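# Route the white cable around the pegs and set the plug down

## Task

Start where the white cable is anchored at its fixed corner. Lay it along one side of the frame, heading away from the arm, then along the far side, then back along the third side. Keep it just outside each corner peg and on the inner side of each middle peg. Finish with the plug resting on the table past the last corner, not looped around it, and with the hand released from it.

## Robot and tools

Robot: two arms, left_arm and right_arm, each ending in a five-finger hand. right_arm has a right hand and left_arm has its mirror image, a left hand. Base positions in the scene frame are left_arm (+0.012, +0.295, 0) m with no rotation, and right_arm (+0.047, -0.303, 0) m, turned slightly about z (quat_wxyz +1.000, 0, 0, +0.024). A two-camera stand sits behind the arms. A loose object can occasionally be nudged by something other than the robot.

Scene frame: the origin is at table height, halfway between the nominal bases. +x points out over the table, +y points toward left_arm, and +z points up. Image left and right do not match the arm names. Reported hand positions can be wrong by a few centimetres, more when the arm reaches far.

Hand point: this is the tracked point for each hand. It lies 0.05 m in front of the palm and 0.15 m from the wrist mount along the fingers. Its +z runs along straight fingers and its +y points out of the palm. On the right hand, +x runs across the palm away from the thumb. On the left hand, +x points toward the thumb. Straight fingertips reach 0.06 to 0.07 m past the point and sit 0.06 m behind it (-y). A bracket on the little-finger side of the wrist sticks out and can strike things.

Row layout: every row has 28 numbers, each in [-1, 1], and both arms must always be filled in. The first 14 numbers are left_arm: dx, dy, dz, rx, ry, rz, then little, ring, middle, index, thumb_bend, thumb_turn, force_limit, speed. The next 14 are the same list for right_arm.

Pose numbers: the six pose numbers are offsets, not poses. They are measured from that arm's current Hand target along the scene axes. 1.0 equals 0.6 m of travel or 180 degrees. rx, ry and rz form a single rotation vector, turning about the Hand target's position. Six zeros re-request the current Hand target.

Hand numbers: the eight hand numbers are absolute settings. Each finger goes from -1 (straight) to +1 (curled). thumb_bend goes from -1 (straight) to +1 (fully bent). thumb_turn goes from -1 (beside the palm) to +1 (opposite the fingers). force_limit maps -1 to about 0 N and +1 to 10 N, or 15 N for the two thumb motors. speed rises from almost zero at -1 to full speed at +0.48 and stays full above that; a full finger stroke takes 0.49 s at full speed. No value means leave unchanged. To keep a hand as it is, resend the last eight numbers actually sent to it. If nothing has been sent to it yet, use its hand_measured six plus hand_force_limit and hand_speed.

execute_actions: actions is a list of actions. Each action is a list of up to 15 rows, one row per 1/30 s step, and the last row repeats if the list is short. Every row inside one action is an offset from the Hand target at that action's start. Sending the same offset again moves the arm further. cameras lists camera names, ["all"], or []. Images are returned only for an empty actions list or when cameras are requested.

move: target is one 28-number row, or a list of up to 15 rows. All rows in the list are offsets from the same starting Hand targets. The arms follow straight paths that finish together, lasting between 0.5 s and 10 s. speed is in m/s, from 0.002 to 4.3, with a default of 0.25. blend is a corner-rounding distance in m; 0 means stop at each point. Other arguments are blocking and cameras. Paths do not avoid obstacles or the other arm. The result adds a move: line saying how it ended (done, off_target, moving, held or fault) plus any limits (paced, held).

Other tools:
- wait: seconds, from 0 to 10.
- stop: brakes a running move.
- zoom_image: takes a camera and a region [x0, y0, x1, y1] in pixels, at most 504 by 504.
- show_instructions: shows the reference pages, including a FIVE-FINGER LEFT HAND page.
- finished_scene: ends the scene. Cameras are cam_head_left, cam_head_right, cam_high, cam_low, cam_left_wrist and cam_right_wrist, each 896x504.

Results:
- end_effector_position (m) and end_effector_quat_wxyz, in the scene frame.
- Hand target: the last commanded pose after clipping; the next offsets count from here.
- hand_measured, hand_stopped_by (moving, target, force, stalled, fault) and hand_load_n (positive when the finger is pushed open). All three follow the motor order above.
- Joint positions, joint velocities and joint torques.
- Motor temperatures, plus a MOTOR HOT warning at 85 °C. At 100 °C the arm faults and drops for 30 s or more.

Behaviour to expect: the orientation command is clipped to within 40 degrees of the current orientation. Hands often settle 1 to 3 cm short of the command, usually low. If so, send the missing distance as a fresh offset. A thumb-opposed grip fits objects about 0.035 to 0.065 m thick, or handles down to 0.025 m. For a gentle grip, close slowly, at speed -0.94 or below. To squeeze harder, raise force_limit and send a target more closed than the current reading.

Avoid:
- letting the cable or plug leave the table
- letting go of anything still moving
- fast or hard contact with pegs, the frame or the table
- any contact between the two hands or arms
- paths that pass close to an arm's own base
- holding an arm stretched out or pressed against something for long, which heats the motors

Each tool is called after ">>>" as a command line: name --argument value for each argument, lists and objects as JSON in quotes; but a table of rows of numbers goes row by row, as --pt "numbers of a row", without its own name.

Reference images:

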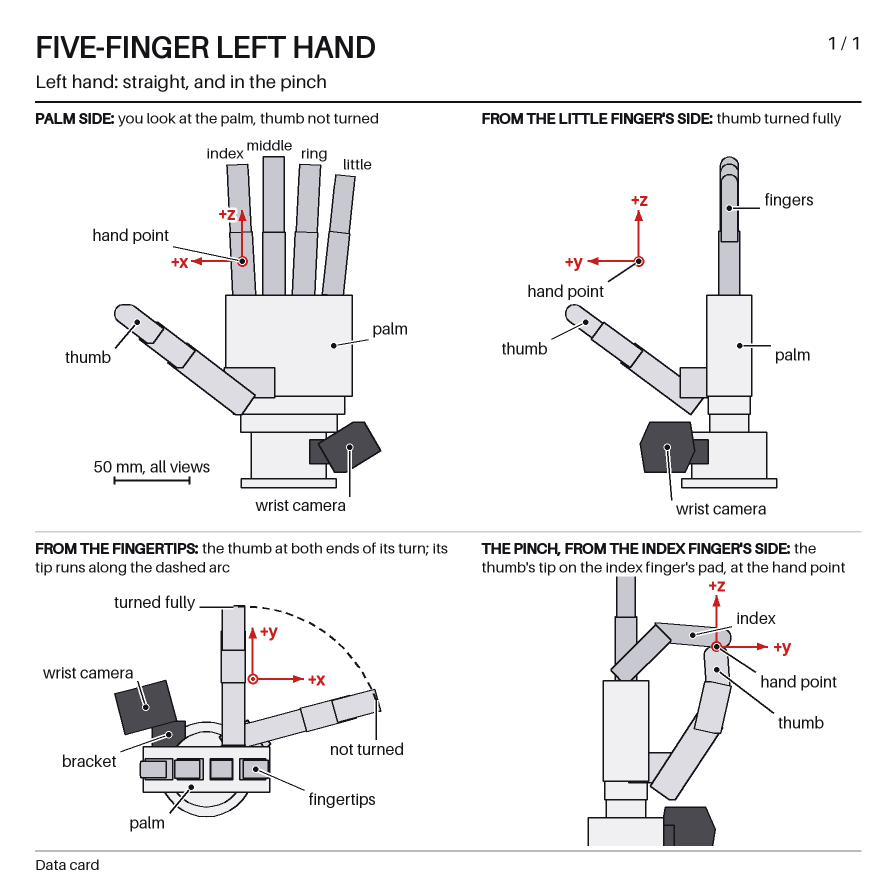

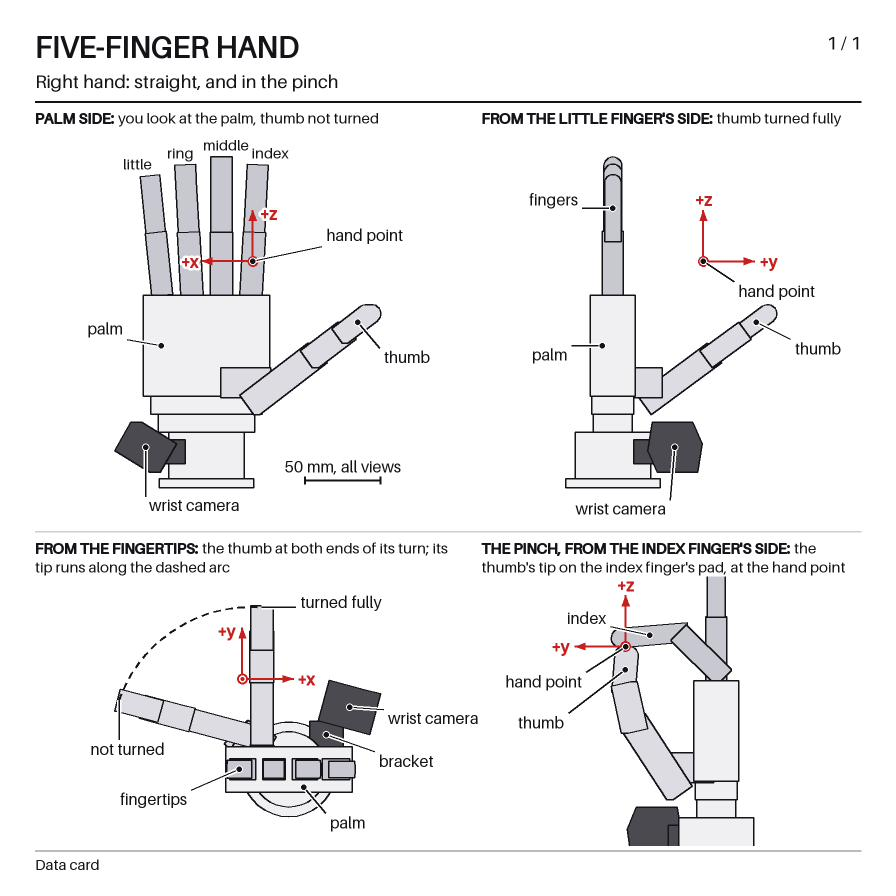

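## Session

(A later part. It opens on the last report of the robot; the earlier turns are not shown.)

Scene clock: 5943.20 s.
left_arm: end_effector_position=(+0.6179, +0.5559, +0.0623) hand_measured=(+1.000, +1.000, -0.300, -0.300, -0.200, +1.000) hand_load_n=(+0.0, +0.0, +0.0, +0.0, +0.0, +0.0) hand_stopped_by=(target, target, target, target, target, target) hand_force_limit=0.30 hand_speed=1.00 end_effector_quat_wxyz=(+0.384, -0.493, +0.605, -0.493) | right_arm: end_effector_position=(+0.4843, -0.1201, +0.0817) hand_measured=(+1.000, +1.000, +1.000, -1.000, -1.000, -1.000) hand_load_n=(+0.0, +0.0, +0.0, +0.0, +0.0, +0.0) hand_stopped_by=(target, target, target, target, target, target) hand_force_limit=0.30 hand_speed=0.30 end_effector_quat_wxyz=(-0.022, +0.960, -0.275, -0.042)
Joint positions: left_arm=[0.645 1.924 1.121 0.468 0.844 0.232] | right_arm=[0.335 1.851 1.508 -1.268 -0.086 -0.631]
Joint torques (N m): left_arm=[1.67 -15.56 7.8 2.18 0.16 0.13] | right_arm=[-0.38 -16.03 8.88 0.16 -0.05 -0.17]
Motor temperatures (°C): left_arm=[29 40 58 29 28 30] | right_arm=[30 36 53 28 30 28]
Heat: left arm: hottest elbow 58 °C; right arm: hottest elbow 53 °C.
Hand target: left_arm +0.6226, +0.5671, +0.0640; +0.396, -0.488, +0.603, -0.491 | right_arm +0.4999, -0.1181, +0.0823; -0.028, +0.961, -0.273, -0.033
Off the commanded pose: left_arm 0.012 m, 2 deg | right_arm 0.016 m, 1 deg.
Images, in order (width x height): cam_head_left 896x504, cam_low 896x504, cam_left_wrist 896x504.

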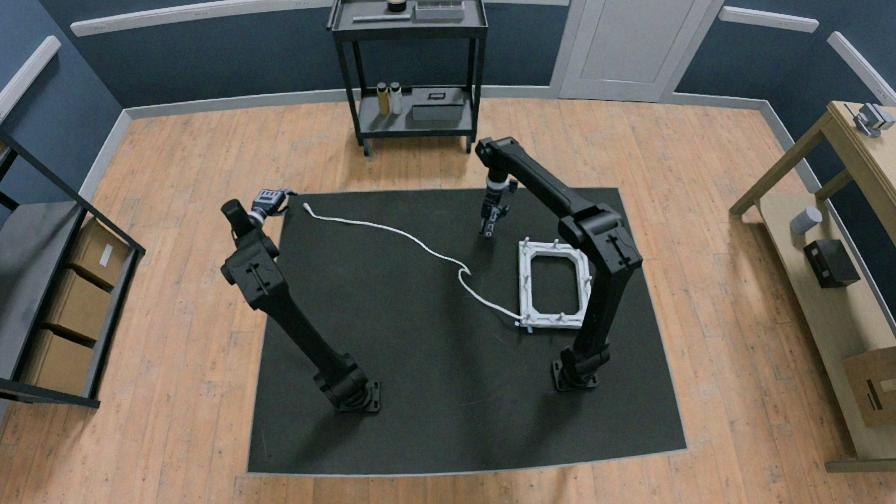

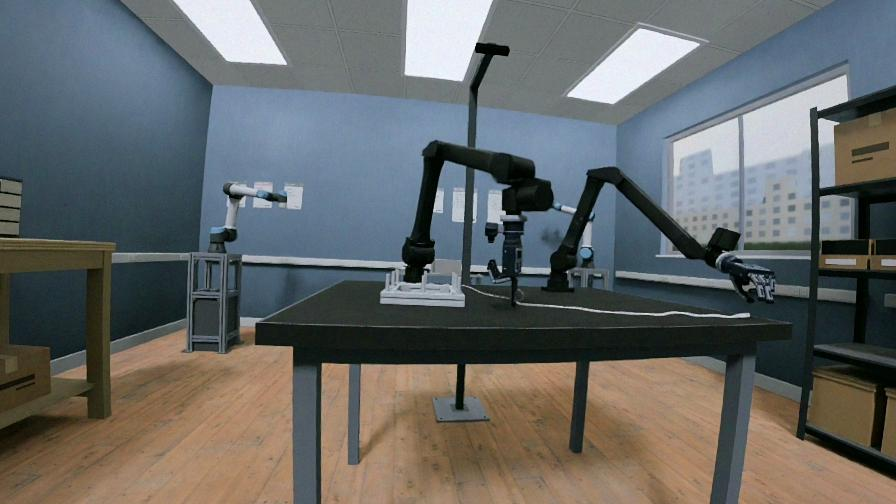

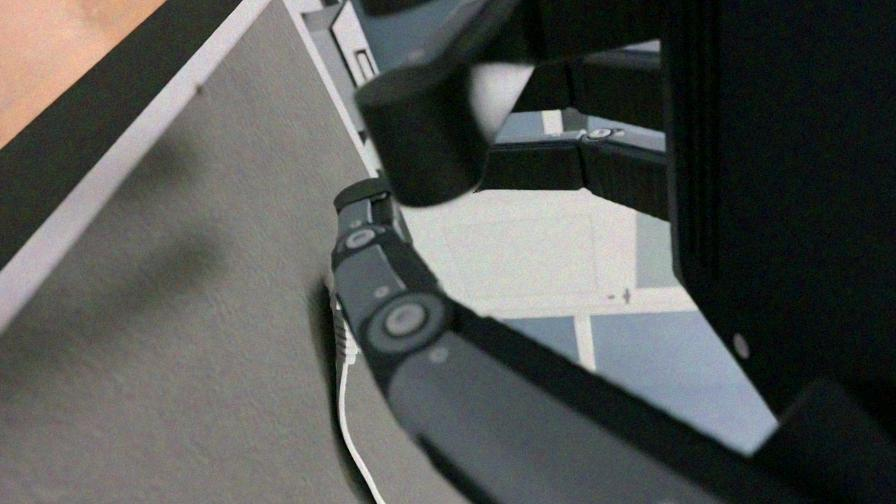

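>>> move --target '[0,0,0.08,0,0,0,1,1,-0.3,-0.3,-0.2,1,0.3,1,0,-0.05,0.2,0,0,0,1,1,1,-1,-1,-1,0.3,0.3]' --speed 0.15 --cameras '["cam_low","cam_left_wrist"]'

>>> zoom_image --camera "cam_low" --region '[450, 270, 570, 330]'

Scene clock: 5951.73 s.
left_arm: end_effector_position=(+0.6152, +0.5539, +0.0973) hand_measured=(+1.000, +1.000, -0.300, -0.300, -0.200, +1.000) hand_load_n=(+0.0, +0.0, +0.0, +0.0, +0.0, +0.0) hand_stopped_by=(target, target, target, target, target, target) hand_force_limit=0.30 hand_speed=1.00 end_effector_quat_wxyz=(+0.383, -0.494, +0.605, -0.493) | right_arm: end_effector_position=(+0.4889, -0.1468, +0.1923) hand_measured=(+1.000, +1.000, +1.000, -1.000, -1.000, -1.000) hand_load_n=(+0.0, +0.5, +0.0, +0.0, +0.0, +0.0) hand_stopped_by=(target, target, target, target, target, target) hand_force_limit=0.30 hand_speed=0.30 end_effector_quat_wxyz=(-0.021, +0.960, -0.275, -0.043)
Joint positions: left_arm=[0.645 1.853 1.129 0.387 0.844 0.232] | right_arm=[0.286 1.779 1.702 -1.54 -0.085 -0.68]
Joint torques (N m): left_arm=[1.67 -16.44 9.47 0.94 0.17 0.12] | right_arm=[-0.79 -15.91 9.54 -0.25 0.01 -0.2]
Motor temperatures (°C): left_arm=[29 40 57 29 28 30] | right_arm=[30 36 53 28 30 28]
Heat: left arm: hottest elbow 57 °C; right arm: hottest elbow 53 °C.
Hand target: left_arm +0.6226, +0.5670, +0.1120; +0.396, -0.488, +0.603, -0.491 | right_arm +0.4998, -0.1481, +0.2022; -0.028, +0.961, -0.273, -0.033
Off the commanded pose: left_arm 0.021 m, 2 deg | right_arm 0.015 m, 1 deg.
move: off_target (left_arm, right_arm)
Images, in order (width x height): cam_low 896x504, cam_left_wrist 896x504.

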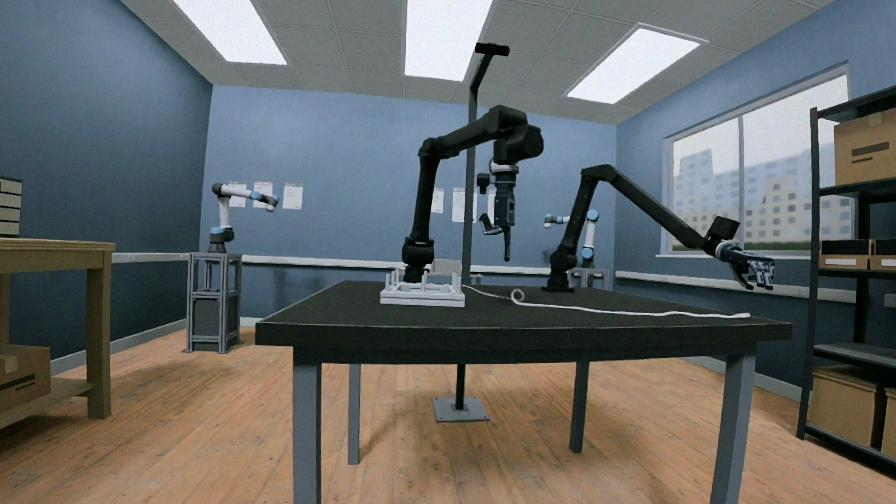

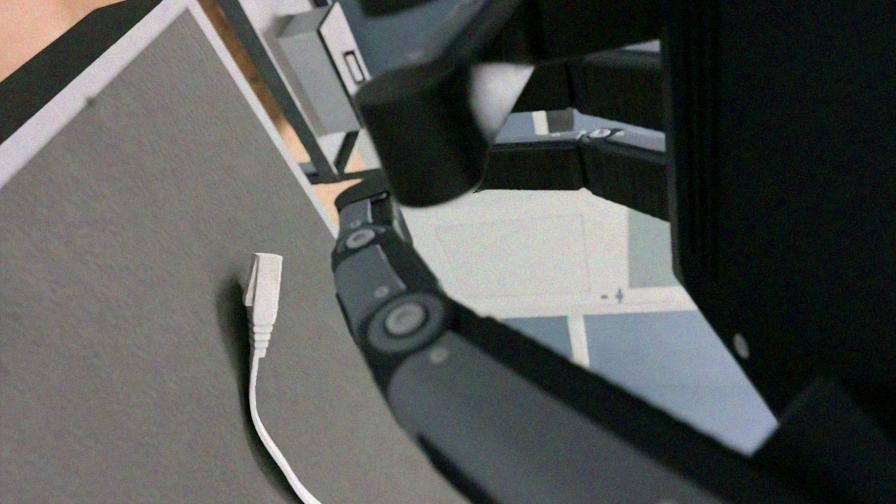

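Scaled by 4.200 from the camera's 896x504 image, which has a finer 1280x720 frame.

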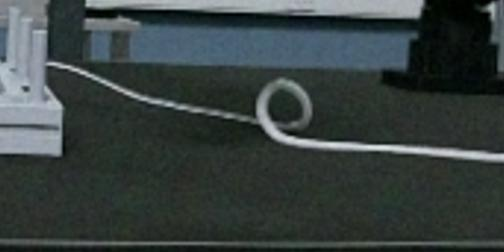

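>>> move --target '[-0.02,-0.035,-0.03,0,0,-0.155,1,1,-0.2,-0.2,-0.2,1,0.3,0.3,-0.1,0,0,0,0,0,1,1,1,-1,-1,-1,0.3,0.3]' --speed 0.15 --cameras '["cam_left_wrist"]'

Scene clock: 5999.83 s.
left_arm: end_effector_position=(+0.6031, +0.5345, +0.0945) hand_measured=(+1.000, +1.000, -0.200, -0.200, -0.200, +1.000) hand_load_n=(+0.0, +0.0, +0.0, +0.0, +0.0, +0.0) hand_stopped_by=(target, target, target, target, target, target) hand_force_limit=0.30 hand_speed=0.30 end_effector_quat_wxyz=(+0.261, -0.332, +0.702, -0.574) | right_arm: end_effector_position=(+0.4406, -0.1523, +0.2021) hand_measured=(+1.000, +1.000, +1.000, -1.000, -1.000, -1.000) hand_load_n=(+0.0, +0.0, +0.0, +0.0, +0.0, +0.0) hand_stopped_by=(target, target, target, target, target, target) hand_force_limit=0.30 hand_speed=0.30 end_effector_quat_wxyz=(-0.025, +0.961, -0.271, -0.037)
Joint positions: left_arm=[0.673 1.98 1.417 -0.263 1.289 0.789] | right_arm=[0.309 1.64 1.548 -1.51 -0.085 -0.665]
Joint torques (N m): left_arm=[1.49 -16.38 9.95 0.46 0.75 0.23] | right_arm=[0.32 -15.33 6.54 0.54 -0.12 0.12]
Motor temperatures (°C): left_arm=[29 39 63 28 28 30] | right_arm=[30 37 53 28 30 28]
Heat: left arm: hottest elbow 63 °C; right arm: hottest elbow 53 °C.
Hand target: left_arm +0.6106, +0.5461, +0.0940; +0.266, -0.329, +0.703, -0.572 | right_arm +0.4398, -0.1481, +0.2022; -0.028, +0.961, -0.273, -0.033
Off the commanded pose: left_arm 0.014 m, 1 deg | right_arm 0.004 m, 1 deg.
move: off_target (left_arm)
Images, in order (width x height): cam_left_wrist 896x504.

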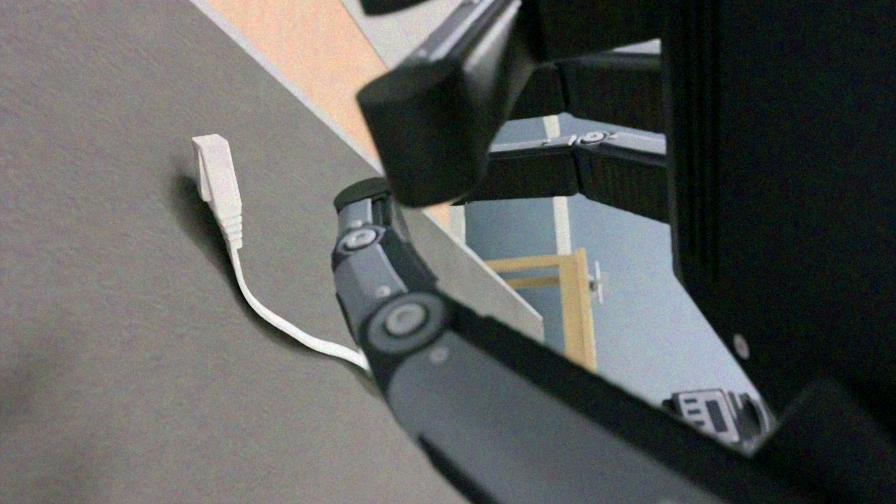

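>>> move --target '[0.007,0.007,-0.053,0,0,-0.02,1,1,-0.2,-0.2,-0.2,1,0.3,0.3,0,0,0,0,0,0,1,1,1,-1,-1,-1,0.3,0.3]' --speed 0.1 --cameras '["cam_left_wrist"]'

Scene clock: 6009.37 s.
left_arm: end_effector_position=(+0.6081, +0.5388, +0.0627) hand_measured=(+1.000, +1.000, -0.200, -0.200, -0.200, +1.000) hand_load_n=(+0.0, +0.0, +0.0, +0.0, +0.0, +0.0) hand_stopped_by=(target, target, target, target, target, target) hand_force_limit=0.30 hand_speed=0.30 end_effector_quat_wxyz=(+0.242, -0.310, +0.712, -0.582) | right_arm: end_effector_position=(+0.4406, -0.1523, +0.2021) hand_measured=(+1.000, +1.000, +1.000, -1.000, -1.000, -1.000) hand_load_n=(+0.0, +0.0, +0.0, +0.0, +0.0, +0.0) hand_stopped_by=(target, target, target, target, target, target) hand_force_limit=0.30 hand_speed=0.30 end_effector_quat_wxyz=(-0.025, +0.961, -0.271, -0.037)
Joint positions: left_arm=[0.673 2.077 1.51 -0.448 1.326 0.985] | right_arm=[0.309 1.64 1.548 -1.51 -0.085 -0.665]
Joint torques (N m): left_arm=[1.61 -17.55 9.72 0.29 0.9 0.21] | right_arm=[0.38 -14.74 6.6 0.66 -0.07 0.06]
Motor temperatures (°C): left_arm=[29 39 62 28 29 30] | right_arm=[30 37 52 28 30 28]
Heat: left arm: hottest elbow 62 °C; right arm: hottest elbow 52 °C.
Hand target: left_arm +0.6149, +0.5504, +0.0623; +0.248, -0.306, +0.713, -0.580 | right_arm +0.4398, -0.1481, +0.2022; -0.028, +0.961, -0.273, -0.033
Off the commanded pose: left_arm 0.013 m, 1 deg | right_arm 0.004 m, 1 deg.
move: off_target (left_arm)
Images, in order (width x height): cam_left_wrist 896x504.

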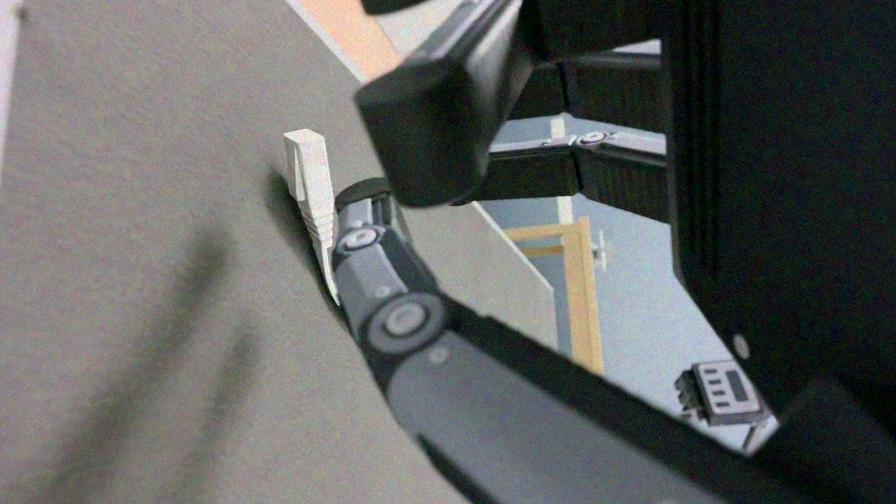

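>>> move --target '[0.045,-0.02,0,0,0,0,1,1,-0.2,-0.2,-0.2,1,0.3,0.3,0,0,0,0,0,0,1,1,1,-1,-1,-1,0.3,0.3]' --speed 0.1 --cameras '["cam_left_wrist"]'

Scene clock: 6017.43 s.
left_arm: end_effector_position=(+0.6306, +0.5339, +0.0646) hand_measured=(+1.000, +1.000, -0.200, -0.200, -0.200, +1.000) hand_load_n=(+0.0, +0.0, +0.0, +0.0, +0.0, +0.0) hand_stopped_by=(target, target, target, target, target, target) hand_force_limit=0.30 hand_speed=0.30 end_effector_quat_wxyz=(+0.243, -0.310, +0.712, -0.581) | right_arm: end_effector_position=(+0.4406, -0.1523, +0.2021) hand_measured=(+1.000, +1.000, +1.000, -1.000, -1.000, -1.000) hand_load_n=(+0.0, +0.0, +0.0, +0.0, +0.0, +0.0) hand_stopped_by=(target, target, target, target, target, target) hand_force_limit=0.30 hand_speed=0.30 end_effector_quat_wxyz=(-0.025, +0.961, -0.271, -0.037)
Joint positions: left_arm=[0.644 2.098 1.542 -0.365 1.307 0.89] | right_arm=[0.309 1.64 1.548 -1.51 -0.085 -0.665]
Joint torques (N m): left_arm=[0.67 -17.79 9.52 1.54 0.65 -0.01] | right_arm=[0.62 -15.56 6.46 0.25 -0.1 0.07]
Motor temperatures (°C): left_arm=[29 39 63 28 29 30] | right_arm=[30 37 52 28 30 28]
Heat: left arm: hottest elbow 63 °C; right arm: hottest elbow 52 °C.
Hand target: left_arm +0.6419, +0.5384, +0.0623; +0.248, -0.306, +0.713, -0.580 | right_arm +0.4398, -0.1481, +0.2022; -0.028, +0.961, -0.273, -0.033
Off the commanded pose: left_arm 0.012 m, 1 deg | right_arm 0.004 m, 1 deg.
move: off_target (left_arm)
Images, in order (width x height): cam_left_wrist 896x504.

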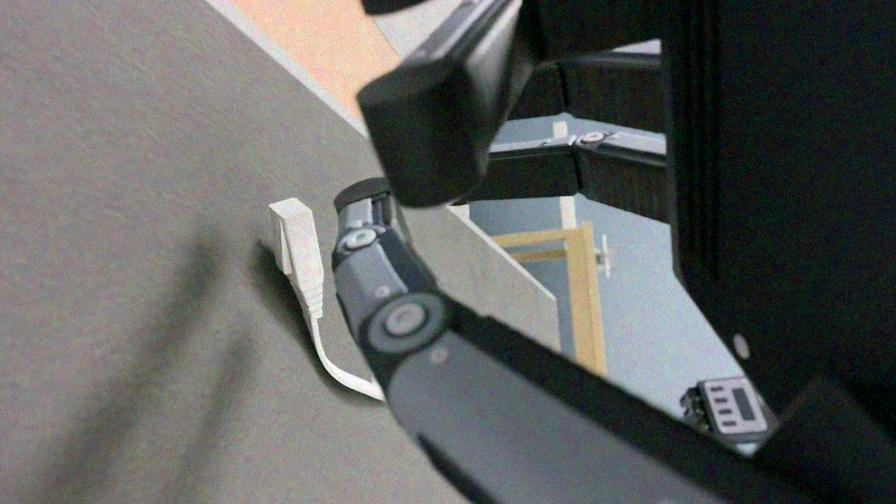

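>>> move --target '[-0.008,-0.008,-0.028,0,0,0,1,1,-0.2,-0.2,-0.2,1,0.3,0.3,0,0,0,0,0,0,1,1,1,-1,-1,-1,0.3,0.3]' --speed 0.1 --cameras '["cam_left_wrist"]'

Scene clock: 6024.27 s.
left_arm: end_effector_position=(+0.6363, +0.5382, +0.0615) hand_measured=(+1.000, +1.000, -0.200, -0.200, -0.200, +1.000) hand_load_n=(+0.0, +0.0, +0.0, +0.0, +0.0, +0.0) hand_stopped_by=(target, target, target, target, target, target) hand_force_limit=0.30 hand_speed=0.30 end_effector_quat_wxyz=(+0.258, -0.299, +0.715, -0.577) | right_arm: end_effector_position=(+0.4406, -0.1523, +0.2021) hand_measured=(+1.000, +1.000, +1.000, -1.000, -1.000, -1.000) hand_load_n=(+0.0, +0.0, +0.5, +0.0, +0.0, +0.0) hand_stopped_by=(target, target, target, target, target, target) hand_force_limit=0.30 hand_speed=0.30 end_effector_quat_wxyz=(-0.025, +0.961, -0.271, -0.037)
Joint positions: left_arm=[0.644 2.106 1.542 -0.314 1.306 0.884] | right_arm=[0.309 1.64 1.548 -1.51 -0.085 -0.665]
Joint torques (N m): left_arm=[0.62 -17.85 6.84 1.59 0.63 0] | right_arm=[0.56 -14.8 6.35 0.42 -0.17 0.06]
Motor temperatures (°C): left_arm=[29 40 62 28 29 30] | right_arm=[30 38 52 28 30 28]
Heat: left arm: hottest elbow 62 °C; right arm: hottest elbow 52 °C.
Hand target: left_arm +0.6370, +0.5336, +0.0454; +0.248, -0.306, +0.713, -0.580 | right_arm +0.4398, -0.1481, +0.2022; -0.028, +0.961, -0.273, -0.033
Off the commanded pose: left_arm 0.017 m, 1 deg | right_arm 0.004 m, 1 deg.
move: off_target (left_arm)
Images, in order (width x height): cam_left_wrist 896x504.

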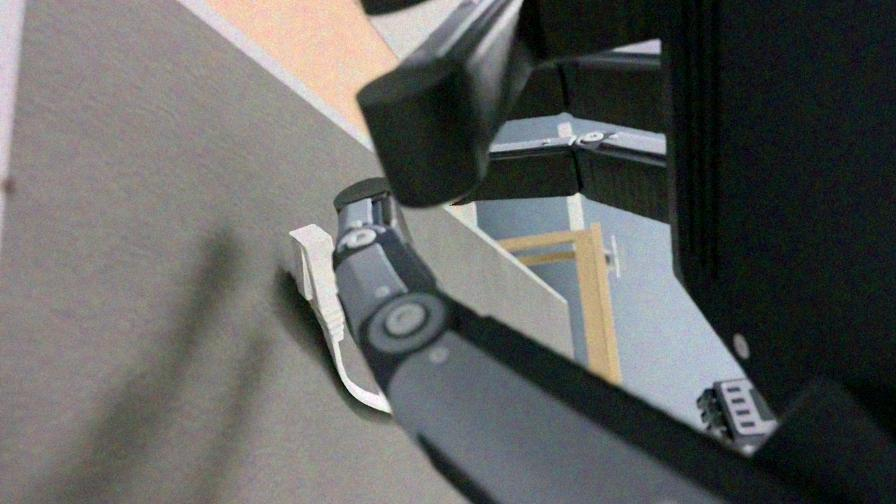

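>>> move --target '[-0.02,-0.03,-0.015,0,0,0,1,1,-0.2,-0.2,-0.2,1,0.3,0.3,0,0,0,0,0,0,1,1,1,-1,-1,-1,0.3,0.3]' --speed 0.1 --cameras '["cam_left_wrist"]'

Scene clock: 6028.63 s.
left_arm: end_effector_position=(+0.6221, +0.5204, +0.0339) hand_measured=(+1.000, +1.000, -0.200, -0.200, -0.200, +1.000) hand_load_n=(+0.0, +0.0, +0.0, +0.0, +0.0, +0.0) hand_stopped_by=(target, target, target, target, target, target) hand_force_limit=0.30 hand_speed=0.30 end_effector_quat_wxyz=(+0.247, -0.309, +0.712, -0.579) | right_arm: end_effector_position=(+0.4406, -0.1523, +0.2021) hand_measured=(+1.000, +1.000, +1.000, -1.000, -1.000, -1.000) hand_load_n=(+0.0, +0.0, +0.0, +0.0, +0.0, +0.0) hand_stopped_by=(target, target, target, target, target, target) hand_force_limit=0.30 hand_speed=0.30 end_effector_quat_wxyz=(-0.025, +0.961, -0.271, -0.037)
Joint positions: left_arm=[0.635 2.106 1.452 -0.223 1.299 0.851] | right_arm=[0.309 1.64 1.548 -1.51 -0.085 -0.665]
Joint torques (N m): left_arm=[0.32 -19.84 6.5 1.52 0.63 -0.02] | right_arm=[-0.03 -15.21 6.39 0.83 -0.06 0.05]
Motor temperatures (°C): left_arm=[29 40 62 28 29 30] | right_arm=[30 38 52 28 30 28]
Heat: left arm: hottest elbow 62 °C; right arm: hottest elbow 52 °C.
Hand target: left_arm +0.6251, +0.5154, +0.0364; +0.248, -0.306, +0.713, -0.580 | right_arm +0.4398, -0.1481, +0.2022; -0.028, +0.961, -0.273, -0.033
Off the commanded pose: left_arm 0.006 m, 0 deg | right_arm 0.004 m, 1 deg.
move: done
Images, in order (width x height): cam_left_wrist 896x504.

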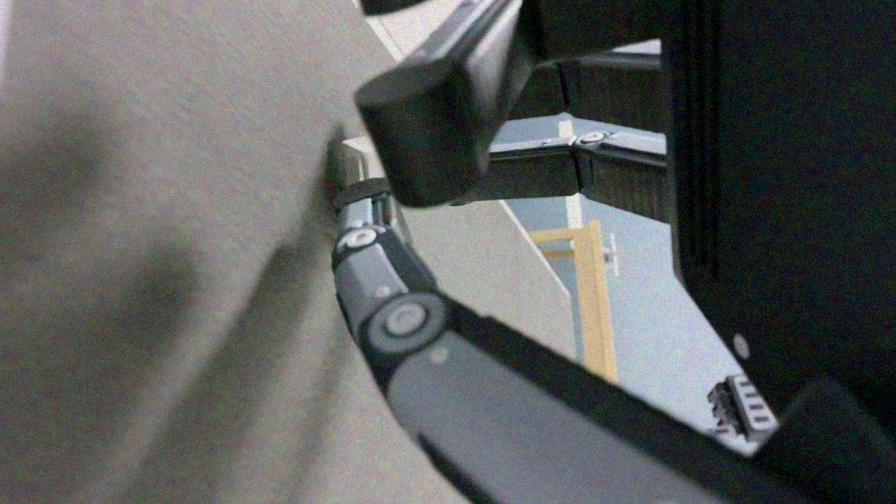

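>>> move --target '[0.0,-0.002,-0.018,0,0,0,1,1,-0.2,-0.2,-0.2,1,0.3,0.3,0,0,0,0,0,0,1,1,1,-1,-1,-1,0.3,0.3]' --speed 0.06 --cameras '["cam_left_wrist"]'

Scene clock: 6035.33 s.
left_arm: end_effector_position=(+0.6228, +0.5208, +0.0322) hand_measured=(+1.000, +1.000, -0.200, -0.200, -0.200, +1.000) hand_load_n=(+0.0, +0.0, +0.0, +0.0, +0.0, +0.0) hand_stopped_by=(target, target, target, target, target, target) hand_force_limit=0.30 hand_speed=0.30 end_effector_quat_wxyz=(+0.253, -0.306, +0.713, -0.578) | right_arm: end_effector_position=(+0.4406, -0.1523, +0.2021) hand_measured=(+1.000, +1.000, +1.000, -1.000, -1.000, -1.000) hand_load_n=(+0.0, +0.0, +0.5, +0.0, +0.0, +0.0) hand_stopped_by=(target, target, target, target, target, target) hand_force_limit=0.30 hand_speed=0.30 end_effector_quat_wxyz=(-0.025, +0.961, -0.271, -0.037)
Joint positions: left_arm=[0.635 2.106 1.444 -0.194 1.298 0.845] | right_arm=[0.309 1.64 1.548 -1.51 -0.085 -0.665]
Joint torques (N m): left_arm=[0.26 -18.49 6.52 1.51 0.62 -0.04] | right_arm=[0.79 -14.62 6.34 0.69 -0.11 0.05]
Motor temperatures (°C): left_arm=[29 40 61 28 29 30] | right_arm=[30 38 51 28 30 28]
Heat: left arm: hottest elbow 61 °C; right arm: hottest elbow 51 °C.
Hand target: left_arm +0.6250, +0.5143, +0.0256; +0.248, -0.307, +0.713, -0.580 | right_arm +0.4398, -0.1481, +0.2022; -0.028, +0.961, -0.273, -0.033
Off the commanded pose: left_arm 0.010 m, 1 deg | right_arm 0.004 m, 1 deg.
move: done
Images, in order (width x height): cam_left_wrist 896x504.

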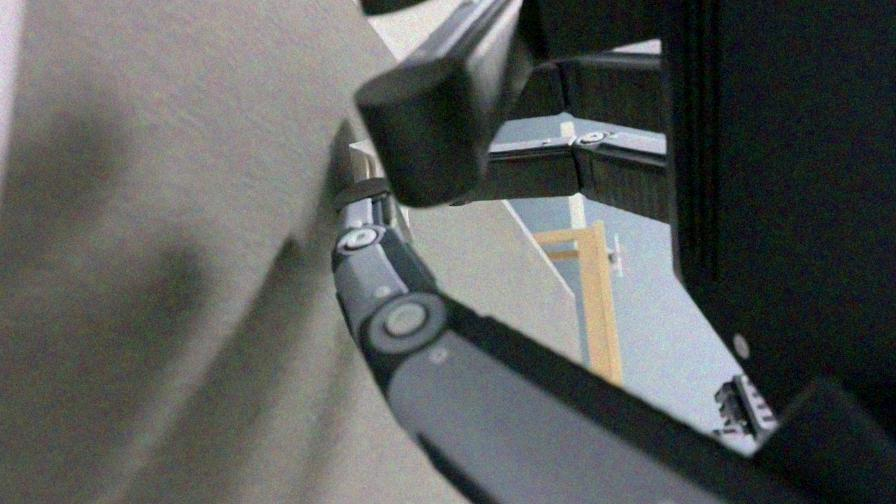

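>>> move --target '[0.0,-0.0,-0.018,0,0,0,1,1,-0.2,-0.2,-0.2,1,0.3,0.3,0,0,0,0,0,0,1,1,1,-1,-1,-1,0.3,0.3]' --speed 0.06 --cameras '["cam_left_wrist"]'

Scene clock: 6039.53 s.
left_arm: end_effector_position=(+0.6237, +0.5215, +0.0300) hand_measured=(+1.000, +1.000, -0.200, -0.200, -0.200, +1.000) hand_load_n=(+0.0, +0.0, +0.0, +0.0, +0.5, +0.0) hand_stopped_by=(target, target, target, target, target, target) hand_force_limit=0.30 hand_speed=0.30 end_effector_quat_wxyz=(+0.258, -0.302, +0.714, -0.577) | right_arm: end_effector_position=(+0.4406, -0.1523, +0.2021) hand_measured=(+1.000, +1.000, +1.000, -1.000, -1.000, -1.000) hand_load_n=(+0.0, +0.5, +0.0, +0.0, +0.0, +0.0) hand_stopped_by=(target, target, target, target, target, target) hand_force_limit=0.30 hand_speed=0.30 end_effector_quat_wxyz=(-0.025, +0.961, -0.271, -0.037)
Joint positions: left_arm=[0.635 2.109 1.44 -0.174 1.298 0.845] | right_arm=[0.309 1.64 1.548 -1.51 -0.085 -0.665]
Joint torques (N m): left_arm=[0.26 -17.26 6.52 1.57 0.61 -0.02] | right_arm=[0.79 -14.68 6.38 0.59 -0.09 0.08]
Motor temperatures (°C): left_arm=[29 40 60 28 29 30] | right_arm=[30 38 51 28 30 28]
Heat: left arm: hottest elbow 60 °C; right arm: hottest elbow 51 °C.
Hand target: left_arm +0.6251, +0.5144, +0.0150; +0.248, -0.306, +0.713, -0.580 | right_arm +0.4398, -0.1481, +0.2022; -0.028, +0.961, -0.273, -0.033
Off the commanded pose: left_arm 0.017 m, 1 deg | right_arm 0.004 m, 1 deg.
move: off_target (left_arm)
Images, in order (width x height): cam_left_wrist 896x504.

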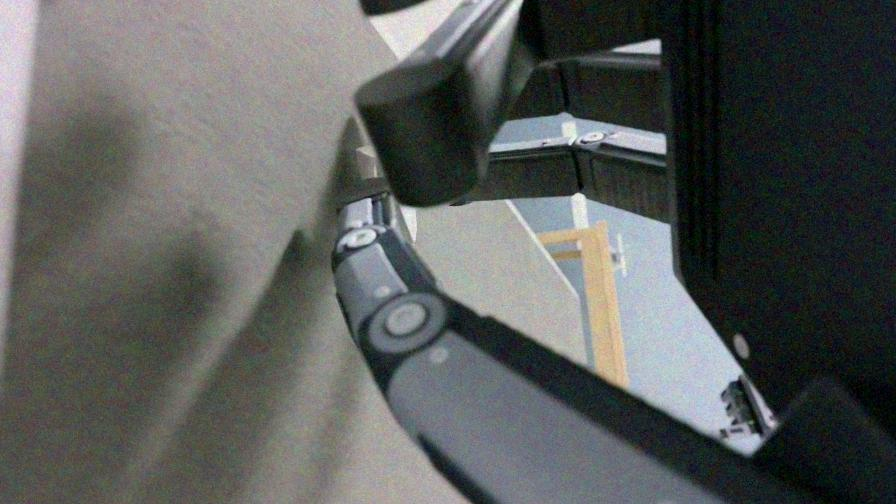

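>>> move --target '[0.0,-0.003,-0.01,0,0,0,1,1,-0.2,-0.2,-0.2,1,0.3,0.3,0,0,0,0,0,0,1,1,1,-1,-1,-1,0.3,0.3]' --speed 0.06 --cameras '["cam_left_wrist"]'

>>> execute_actions --actions '[[[0,0,0,0,0,0,1,1,0.5,0.5,-0.2,1,0.3,-0.85,0,0,0,0,0,0,1,1,1,-1,-1,-1,0.3,0.3]],[[0,0,0,0,0,0,1,1,0.5,0.5,-0.2,1,0.3,-0.85,0,0,0,0,0,0,1,1,1,-1,-1,-1,0.3,0.3]],[[0,0,0,0,0,0,1,1,0.5,0.5,-0.2,1,0.3,-0.85,0,0,0,0,0,0,1,1,1,-1,-1,-1,0.3,0.3]],[[0,0,0,0,0,0,1,1,0.5,0.5,-0.2,1,0.3,-0.85,0,0,0,0,0,0,1,1,1,-1,-1,-1,0.3,0.3]],[[0,0,0,0,0,0,1,1,0.5,0.5,-0.2,1,0.3,-0.85,0,0,0,0,0,0,1,1,1,-1,-1,-1,0.3,0.3]],[[0,0,0,0,0,0,1,1,0.5,0.5,-0.2,1,0.3,-0.85,0,0,0,0,0,0,1,1,1,-1,-1,-1,0.3,0.3]]]' --cameras '["cam_left_wrist"]'

Scene clock: 6050.77 s.
left_arm: end_effector_position=(+0.6237, +0.5198, +0.0232) hand_measured=(+1.000, +1.000, -0.200, -0.200, -0.200, +1.000) hand_load_n=(+0.0, +0.0, +0.0, +0.0, +0.0, +0.0) hand_stopped_by=(target, target, target, target, target, target) hand_force_limit=0.30 hand_speed=0.30 end_effector_quat_wxyz=(+0.258, -0.302, +0.714, -0.577) | right_arm: end_effector_position=(+0.4406, -0.1523, +0.2021) hand_measured=(+1.000, +1.000, +1.000, -1.000, -1.000, -1.000) hand_load_n=(+0.0, +0.0, +0.0, +0.0, +0.0, +0.0) hand_stopped_by=(target, target, target, target, target, target) hand_force_limit=0.30 hand_speed=0.30 end_effector_quat_wxyz=(-0.025, +0.961, -0.271, -0.037)
Joint positions: left_arm=[0.633 2.117 1.432 -0.153 1.296 0.84] | right_arm=[0.309 1.64 1.548 -1.51 -0.085 -0.665]
Joint torques (N m): left_arm=[0.26 -17.38 6.49 1.58 0.61 -0.02] | right_arm=[0.38 -14.97 6.56 0.83 -0.09 0.06]
Motor temperatures (°C): left_arm=[29 41 59 28 29 30] | right_arm=[30 38 51 28 30 28]
Heat: left arm: hottest elbow 59 °C; right arm: hottest elbow 51 °C.
Hand target: left_arm +0.6251, +0.5126, +0.0090; +0.248, -0.306, +0.713, -0.580 | right_arm +0.4398, -0.1481, +0.2022; -0.028, +0.961, -0.273, -0.033
Off the commanded pose: left_arm 0.016 m, 1 deg | right_arm 0.004 m, 1 deg.
move: off_target (left_arm)
Images, in order (width x height): cam_left_wrist 896x504.

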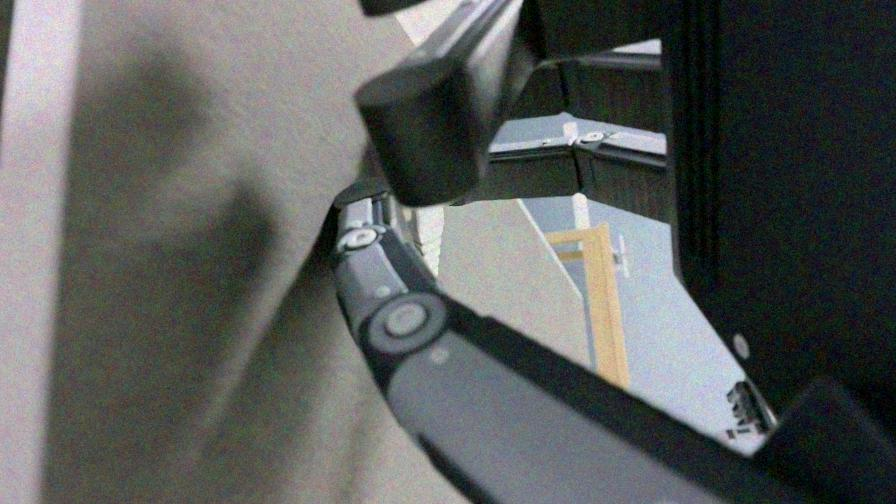

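Scene clock: 6053.97 s.
left_arm: end_effector_position=(+0.6279, +0.5121, +0.0249) hand_measured=(+1.000, +1.000, +0.102, +0.130, -0.202, +1.000) hand_load_n=(+0.0, +0.0, +8.0, +9.0, +4.0, -0.5) hand_stopped_by=(target, target, force, force, target, target) hand_force_limit=0.30 hand_speed=-0.85 end_effector_quat_wxyz=(+0.258, -0.291, +0.716, -0.580) | right_arm: end_effector_position=(+0.4406, -0.1523, +0.2021) hand_measured=(+1.000, +1.000, +1.000, -1.000, -1.000, -1.000) hand_load_n=(+0.0, +0.0, +0.0, +0.0, -0.5, +0.0) hand_stopped_by=(target, target, target, target, target, target) hand_force_limit=0.30 hand_speed=0.30 end_effector_quat_wxyz=(-0.025, +0.961, -0.271, -0.037)
Joint positions: left_arm=[0.62 2.117 1.432 -0.139 1.303 0.839] | right_arm=[0.309 1.64 1.548 -1.51 -0.085 -0.665]
Joint torques (N m): left_arm=[1.2 -17.38 6.48 1.09 0.27 -0.04] | right_arm=[0.62 -14.51 6.32 0.66 -0.1 0.06]
Motor temperatures (°C): left_arm=[29 41 59 28 29 30] | right_arm=[30 38 51 28 30 28]
Heat: left arm: hottest elbow 59 °C; right arm: hottest elbow 51 °C.
Hand target: left_arm +0.6251, +0.5126, +0.0090; +0.248, -0.306, +0.713, -0.580 | right_arm +0.4398, -0.1481, +0.2022; -0.028, +0.961, -0.273, -0.033
Off the commanded pose: left_arm 0.016 m, 2 deg | right_arm 0.004 m, 1 deg.
Images, in order (width x height): cam_left_wrist 896x504.

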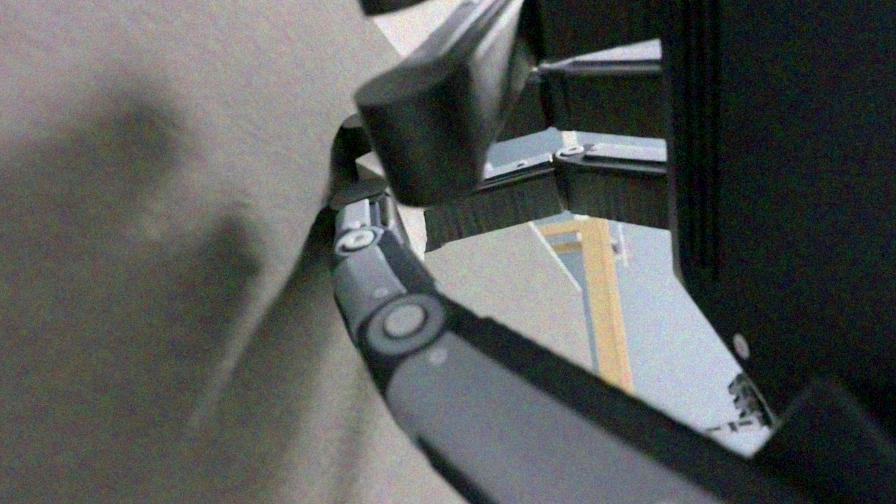

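>>> move --pt "0 0 0.15 0 0 0 1 1 0.5 0.5 -0.2 1 0.3 -0.85 0 0 0 0 0 0 1 1 1 -1 -1 -1 0.3 0.3" --pt "-0.158 -0.221 0.268 0.261 0.274 0 1 1 0.5 0.5 -0.2 1 0.3 -0.85 -0.2 -0.2 0.1 0 0 0 1 1 1 -1 -1 -1 0.3 0.3" --speed '[0.12,0.25]' --blend '[0.02,0]' --cameras '["cam_head_left","cam_left_wrist"]'

Scene clock: 6159.53 s.
left_arm: end_effector_position=(+0.5198, +0.3797, +0.1653) hand_measured=(+1.000, +1.000, +0.102, +0.130, -0.202, +1.000) hand_load_n=(+0.0, +0.0, +5.5, +5.5, +4.0, +1.5) hand_stopped_by=(target, target, force, force, target, target) hand_force_limit=0.30 hand_speed=-0.85 end_effector_quat_wxyz=(+0.031, -0.388, +0.917, -0.080) | right_arm: end_effector_position=(+0.3233, -0.2641, +0.2628) hand_measured=(+1.000, +1.000, +1.000, -1.000, -1.000, -1.000) hand_load_n=(+0.0, +0.5, +0.0, +0.0, +0.0, +0.0) hand_stopped_by=(target, target, target, target, target, target) hand_force_limit=0.30 hand_speed=0.30 end_effector_quat_wxyz=(-0.031, +0.961, -0.275, -0.028)
Joint positions: left_arm=[0.162 1.787 1.667 -1.353 0.142 0.926] | right_arm=[0.123 1.25 1.301 -1.645 -0.081 -0.843]
Joint torques (N m): left_arm=[0.85 -14.68 10.65 -0.1 -0.02 -0.02] | right_arm=[-1.03 -8.06 6.58 -0.17 -0.02 -0.18]
Motor temperatures (°C): left_arm=[29 44 56 28 28 30] | right_arm=[30 38 49 28 30 28]
Heat: left arm: hottest elbow 56 °C; right arm: hottest elbow 49 °C.
Hand target: left_arm +0.5302, +0.3800, +0.1698; +0.034, -0.393, +0.915, -0.080 | right_arm +0.3198, -0.2680, +0.2622; -0.028, +0.961, -0.273, -0.033
Off the commanded pose: left_arm 0.011 m, 1 deg | right_arm 0.005 m, 1 deg.
move: off_target (left_arm)
Images, in order (width x height): cam_head_left 896x504, cam_left_wrist 896x504.

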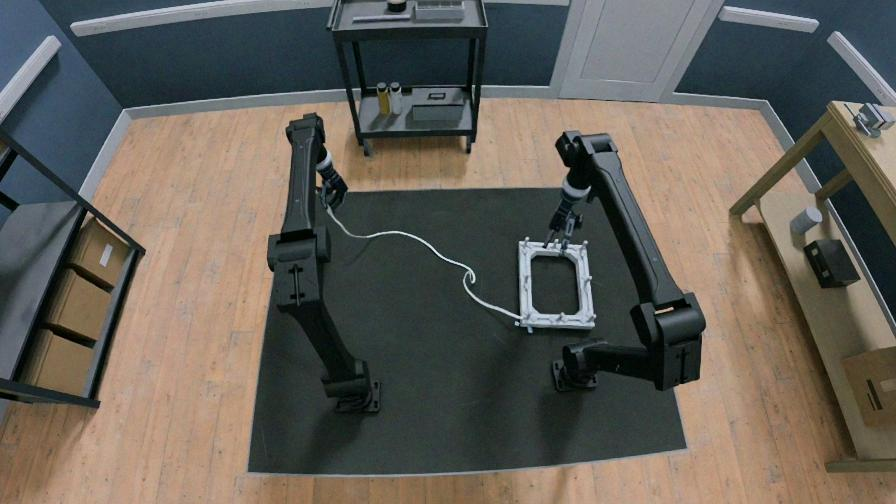

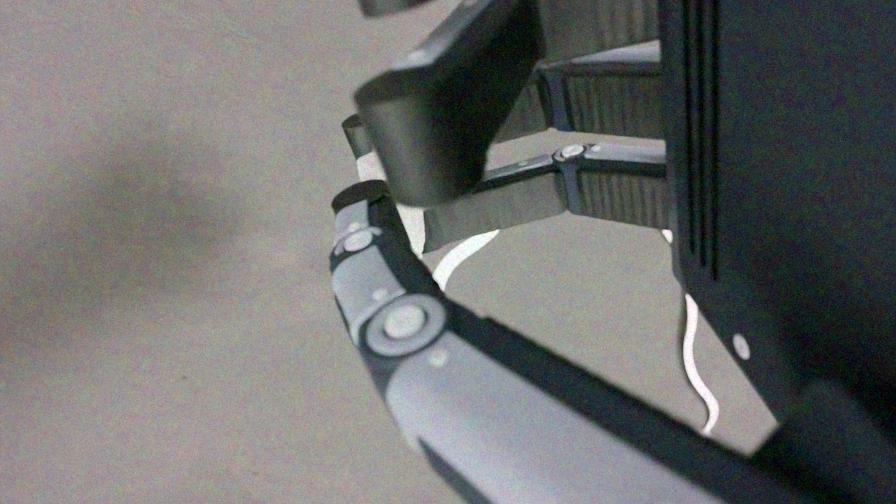

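>>> move --pt "-0.02 -0.233 0 0 0 -0.25 1 1 0.5 0.5 -0.2 1 0.3 -0.85 0 0 0 0 0 0 1 1 1 -1 -1 -1 0.3 0.3" --pt "-0.05 -0.467 -0.083 0 0 -0.511 1 1 0.5 0.5 -0.2 1 0.3 -0.85 0 0 0 0 0 0 1 1 1 -1 -1 -1 0.3 0.3" --speed '[0.2,0.2]' --blend '[0.05,0]' --cameras '["cam_head_left","cam_left_wrist"]'

>>> zoom_image --camera "cam_head_left" --region '[350, 170, 560, 335]'

Scene clock: 6171.43 s.
left_arm: end_effector_position=(+0.4984, +0.1030, +0.1306) hand_measured=(+1.000, +1.000, +0.102, +0.130, -0.202, +1.000) hand_load_n=(+0.0, +0.0, +6.0, +5.5, +4.0, +1.0) hand_stopped_by=(target, target, force, force, target, target) hand_force_limit=0.30 hand_speed=-0.85 end_effector_quat_wxyz=(-0.028, +0.378, +0.922, -0.082) | right_arm: end_effector_position=(+0.3233, -0.2641, +0.2628) hand_measured=(+1.000, +1.000, +1.000, -1.000, -1.000, -1.000) hand_load_n=(+0.0, +0.5, +0.0, +0.0, +0.0, +0.0) hand_stopped_by=(target, target, target, target, target, target) hand_force_limit=0.30 hand_speed=0.30 end_effector_quat_wxyz=(-0.031, +0.961, -0.274, -0.028)
Joint positions: left_arm=[-0.441 1.789 1.58 -1.41 0.166 1.913] | right_arm=[0.123 1.25 1.301 -1.645 -0.081 -0.844]
Joint torques (N m): left_arm=[0.67 -14.33 7.35 0.43 0.03 0.19] | right_arm=[-0.5 -9.35 6.23 -0.12 -0.05 -0.21]
Motor temperatures (°C): left_arm=[29 42 58 28 28 30] | right_arm=[30 37 49 28 29 28]
Heat: left arm: hottest elbow 58 °C; right arm: hottest elbow 49 °C.
Hand target: left_arm +0.5004, +0.0997, +0.1201; -0.034, +0.386, +0.919, -0.081 | right_arm +0.3198, -0.2680, +0.2622; -0.028, +0.961, -0.273, -0.033
Off the commanded pose: left_arm 0.011 m, 1 deg | right_arm 0.005 m, 1 deg.
move: off_target (left_arm)
Images, in order (width x height): cam_head_left 896x504, cam_left_wrist 896x504.

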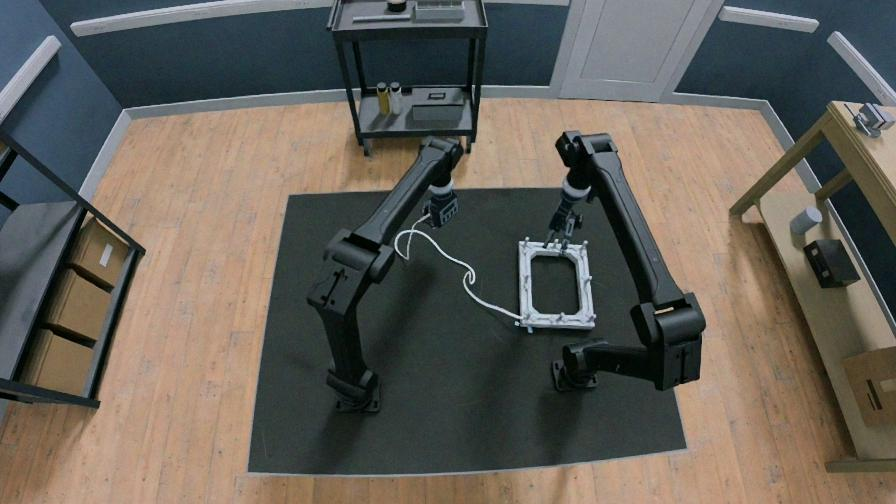

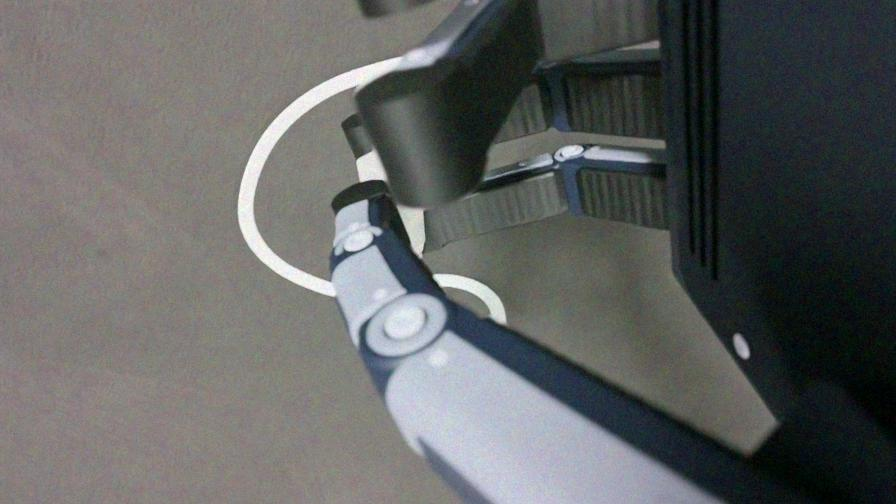

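Scaled by 2.400 from the camera's 896x504 image, which has a finer 1280x720 frame.

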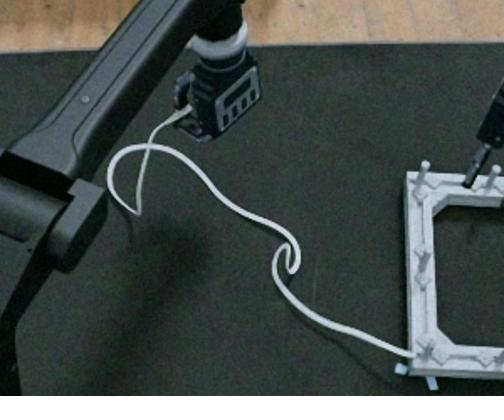

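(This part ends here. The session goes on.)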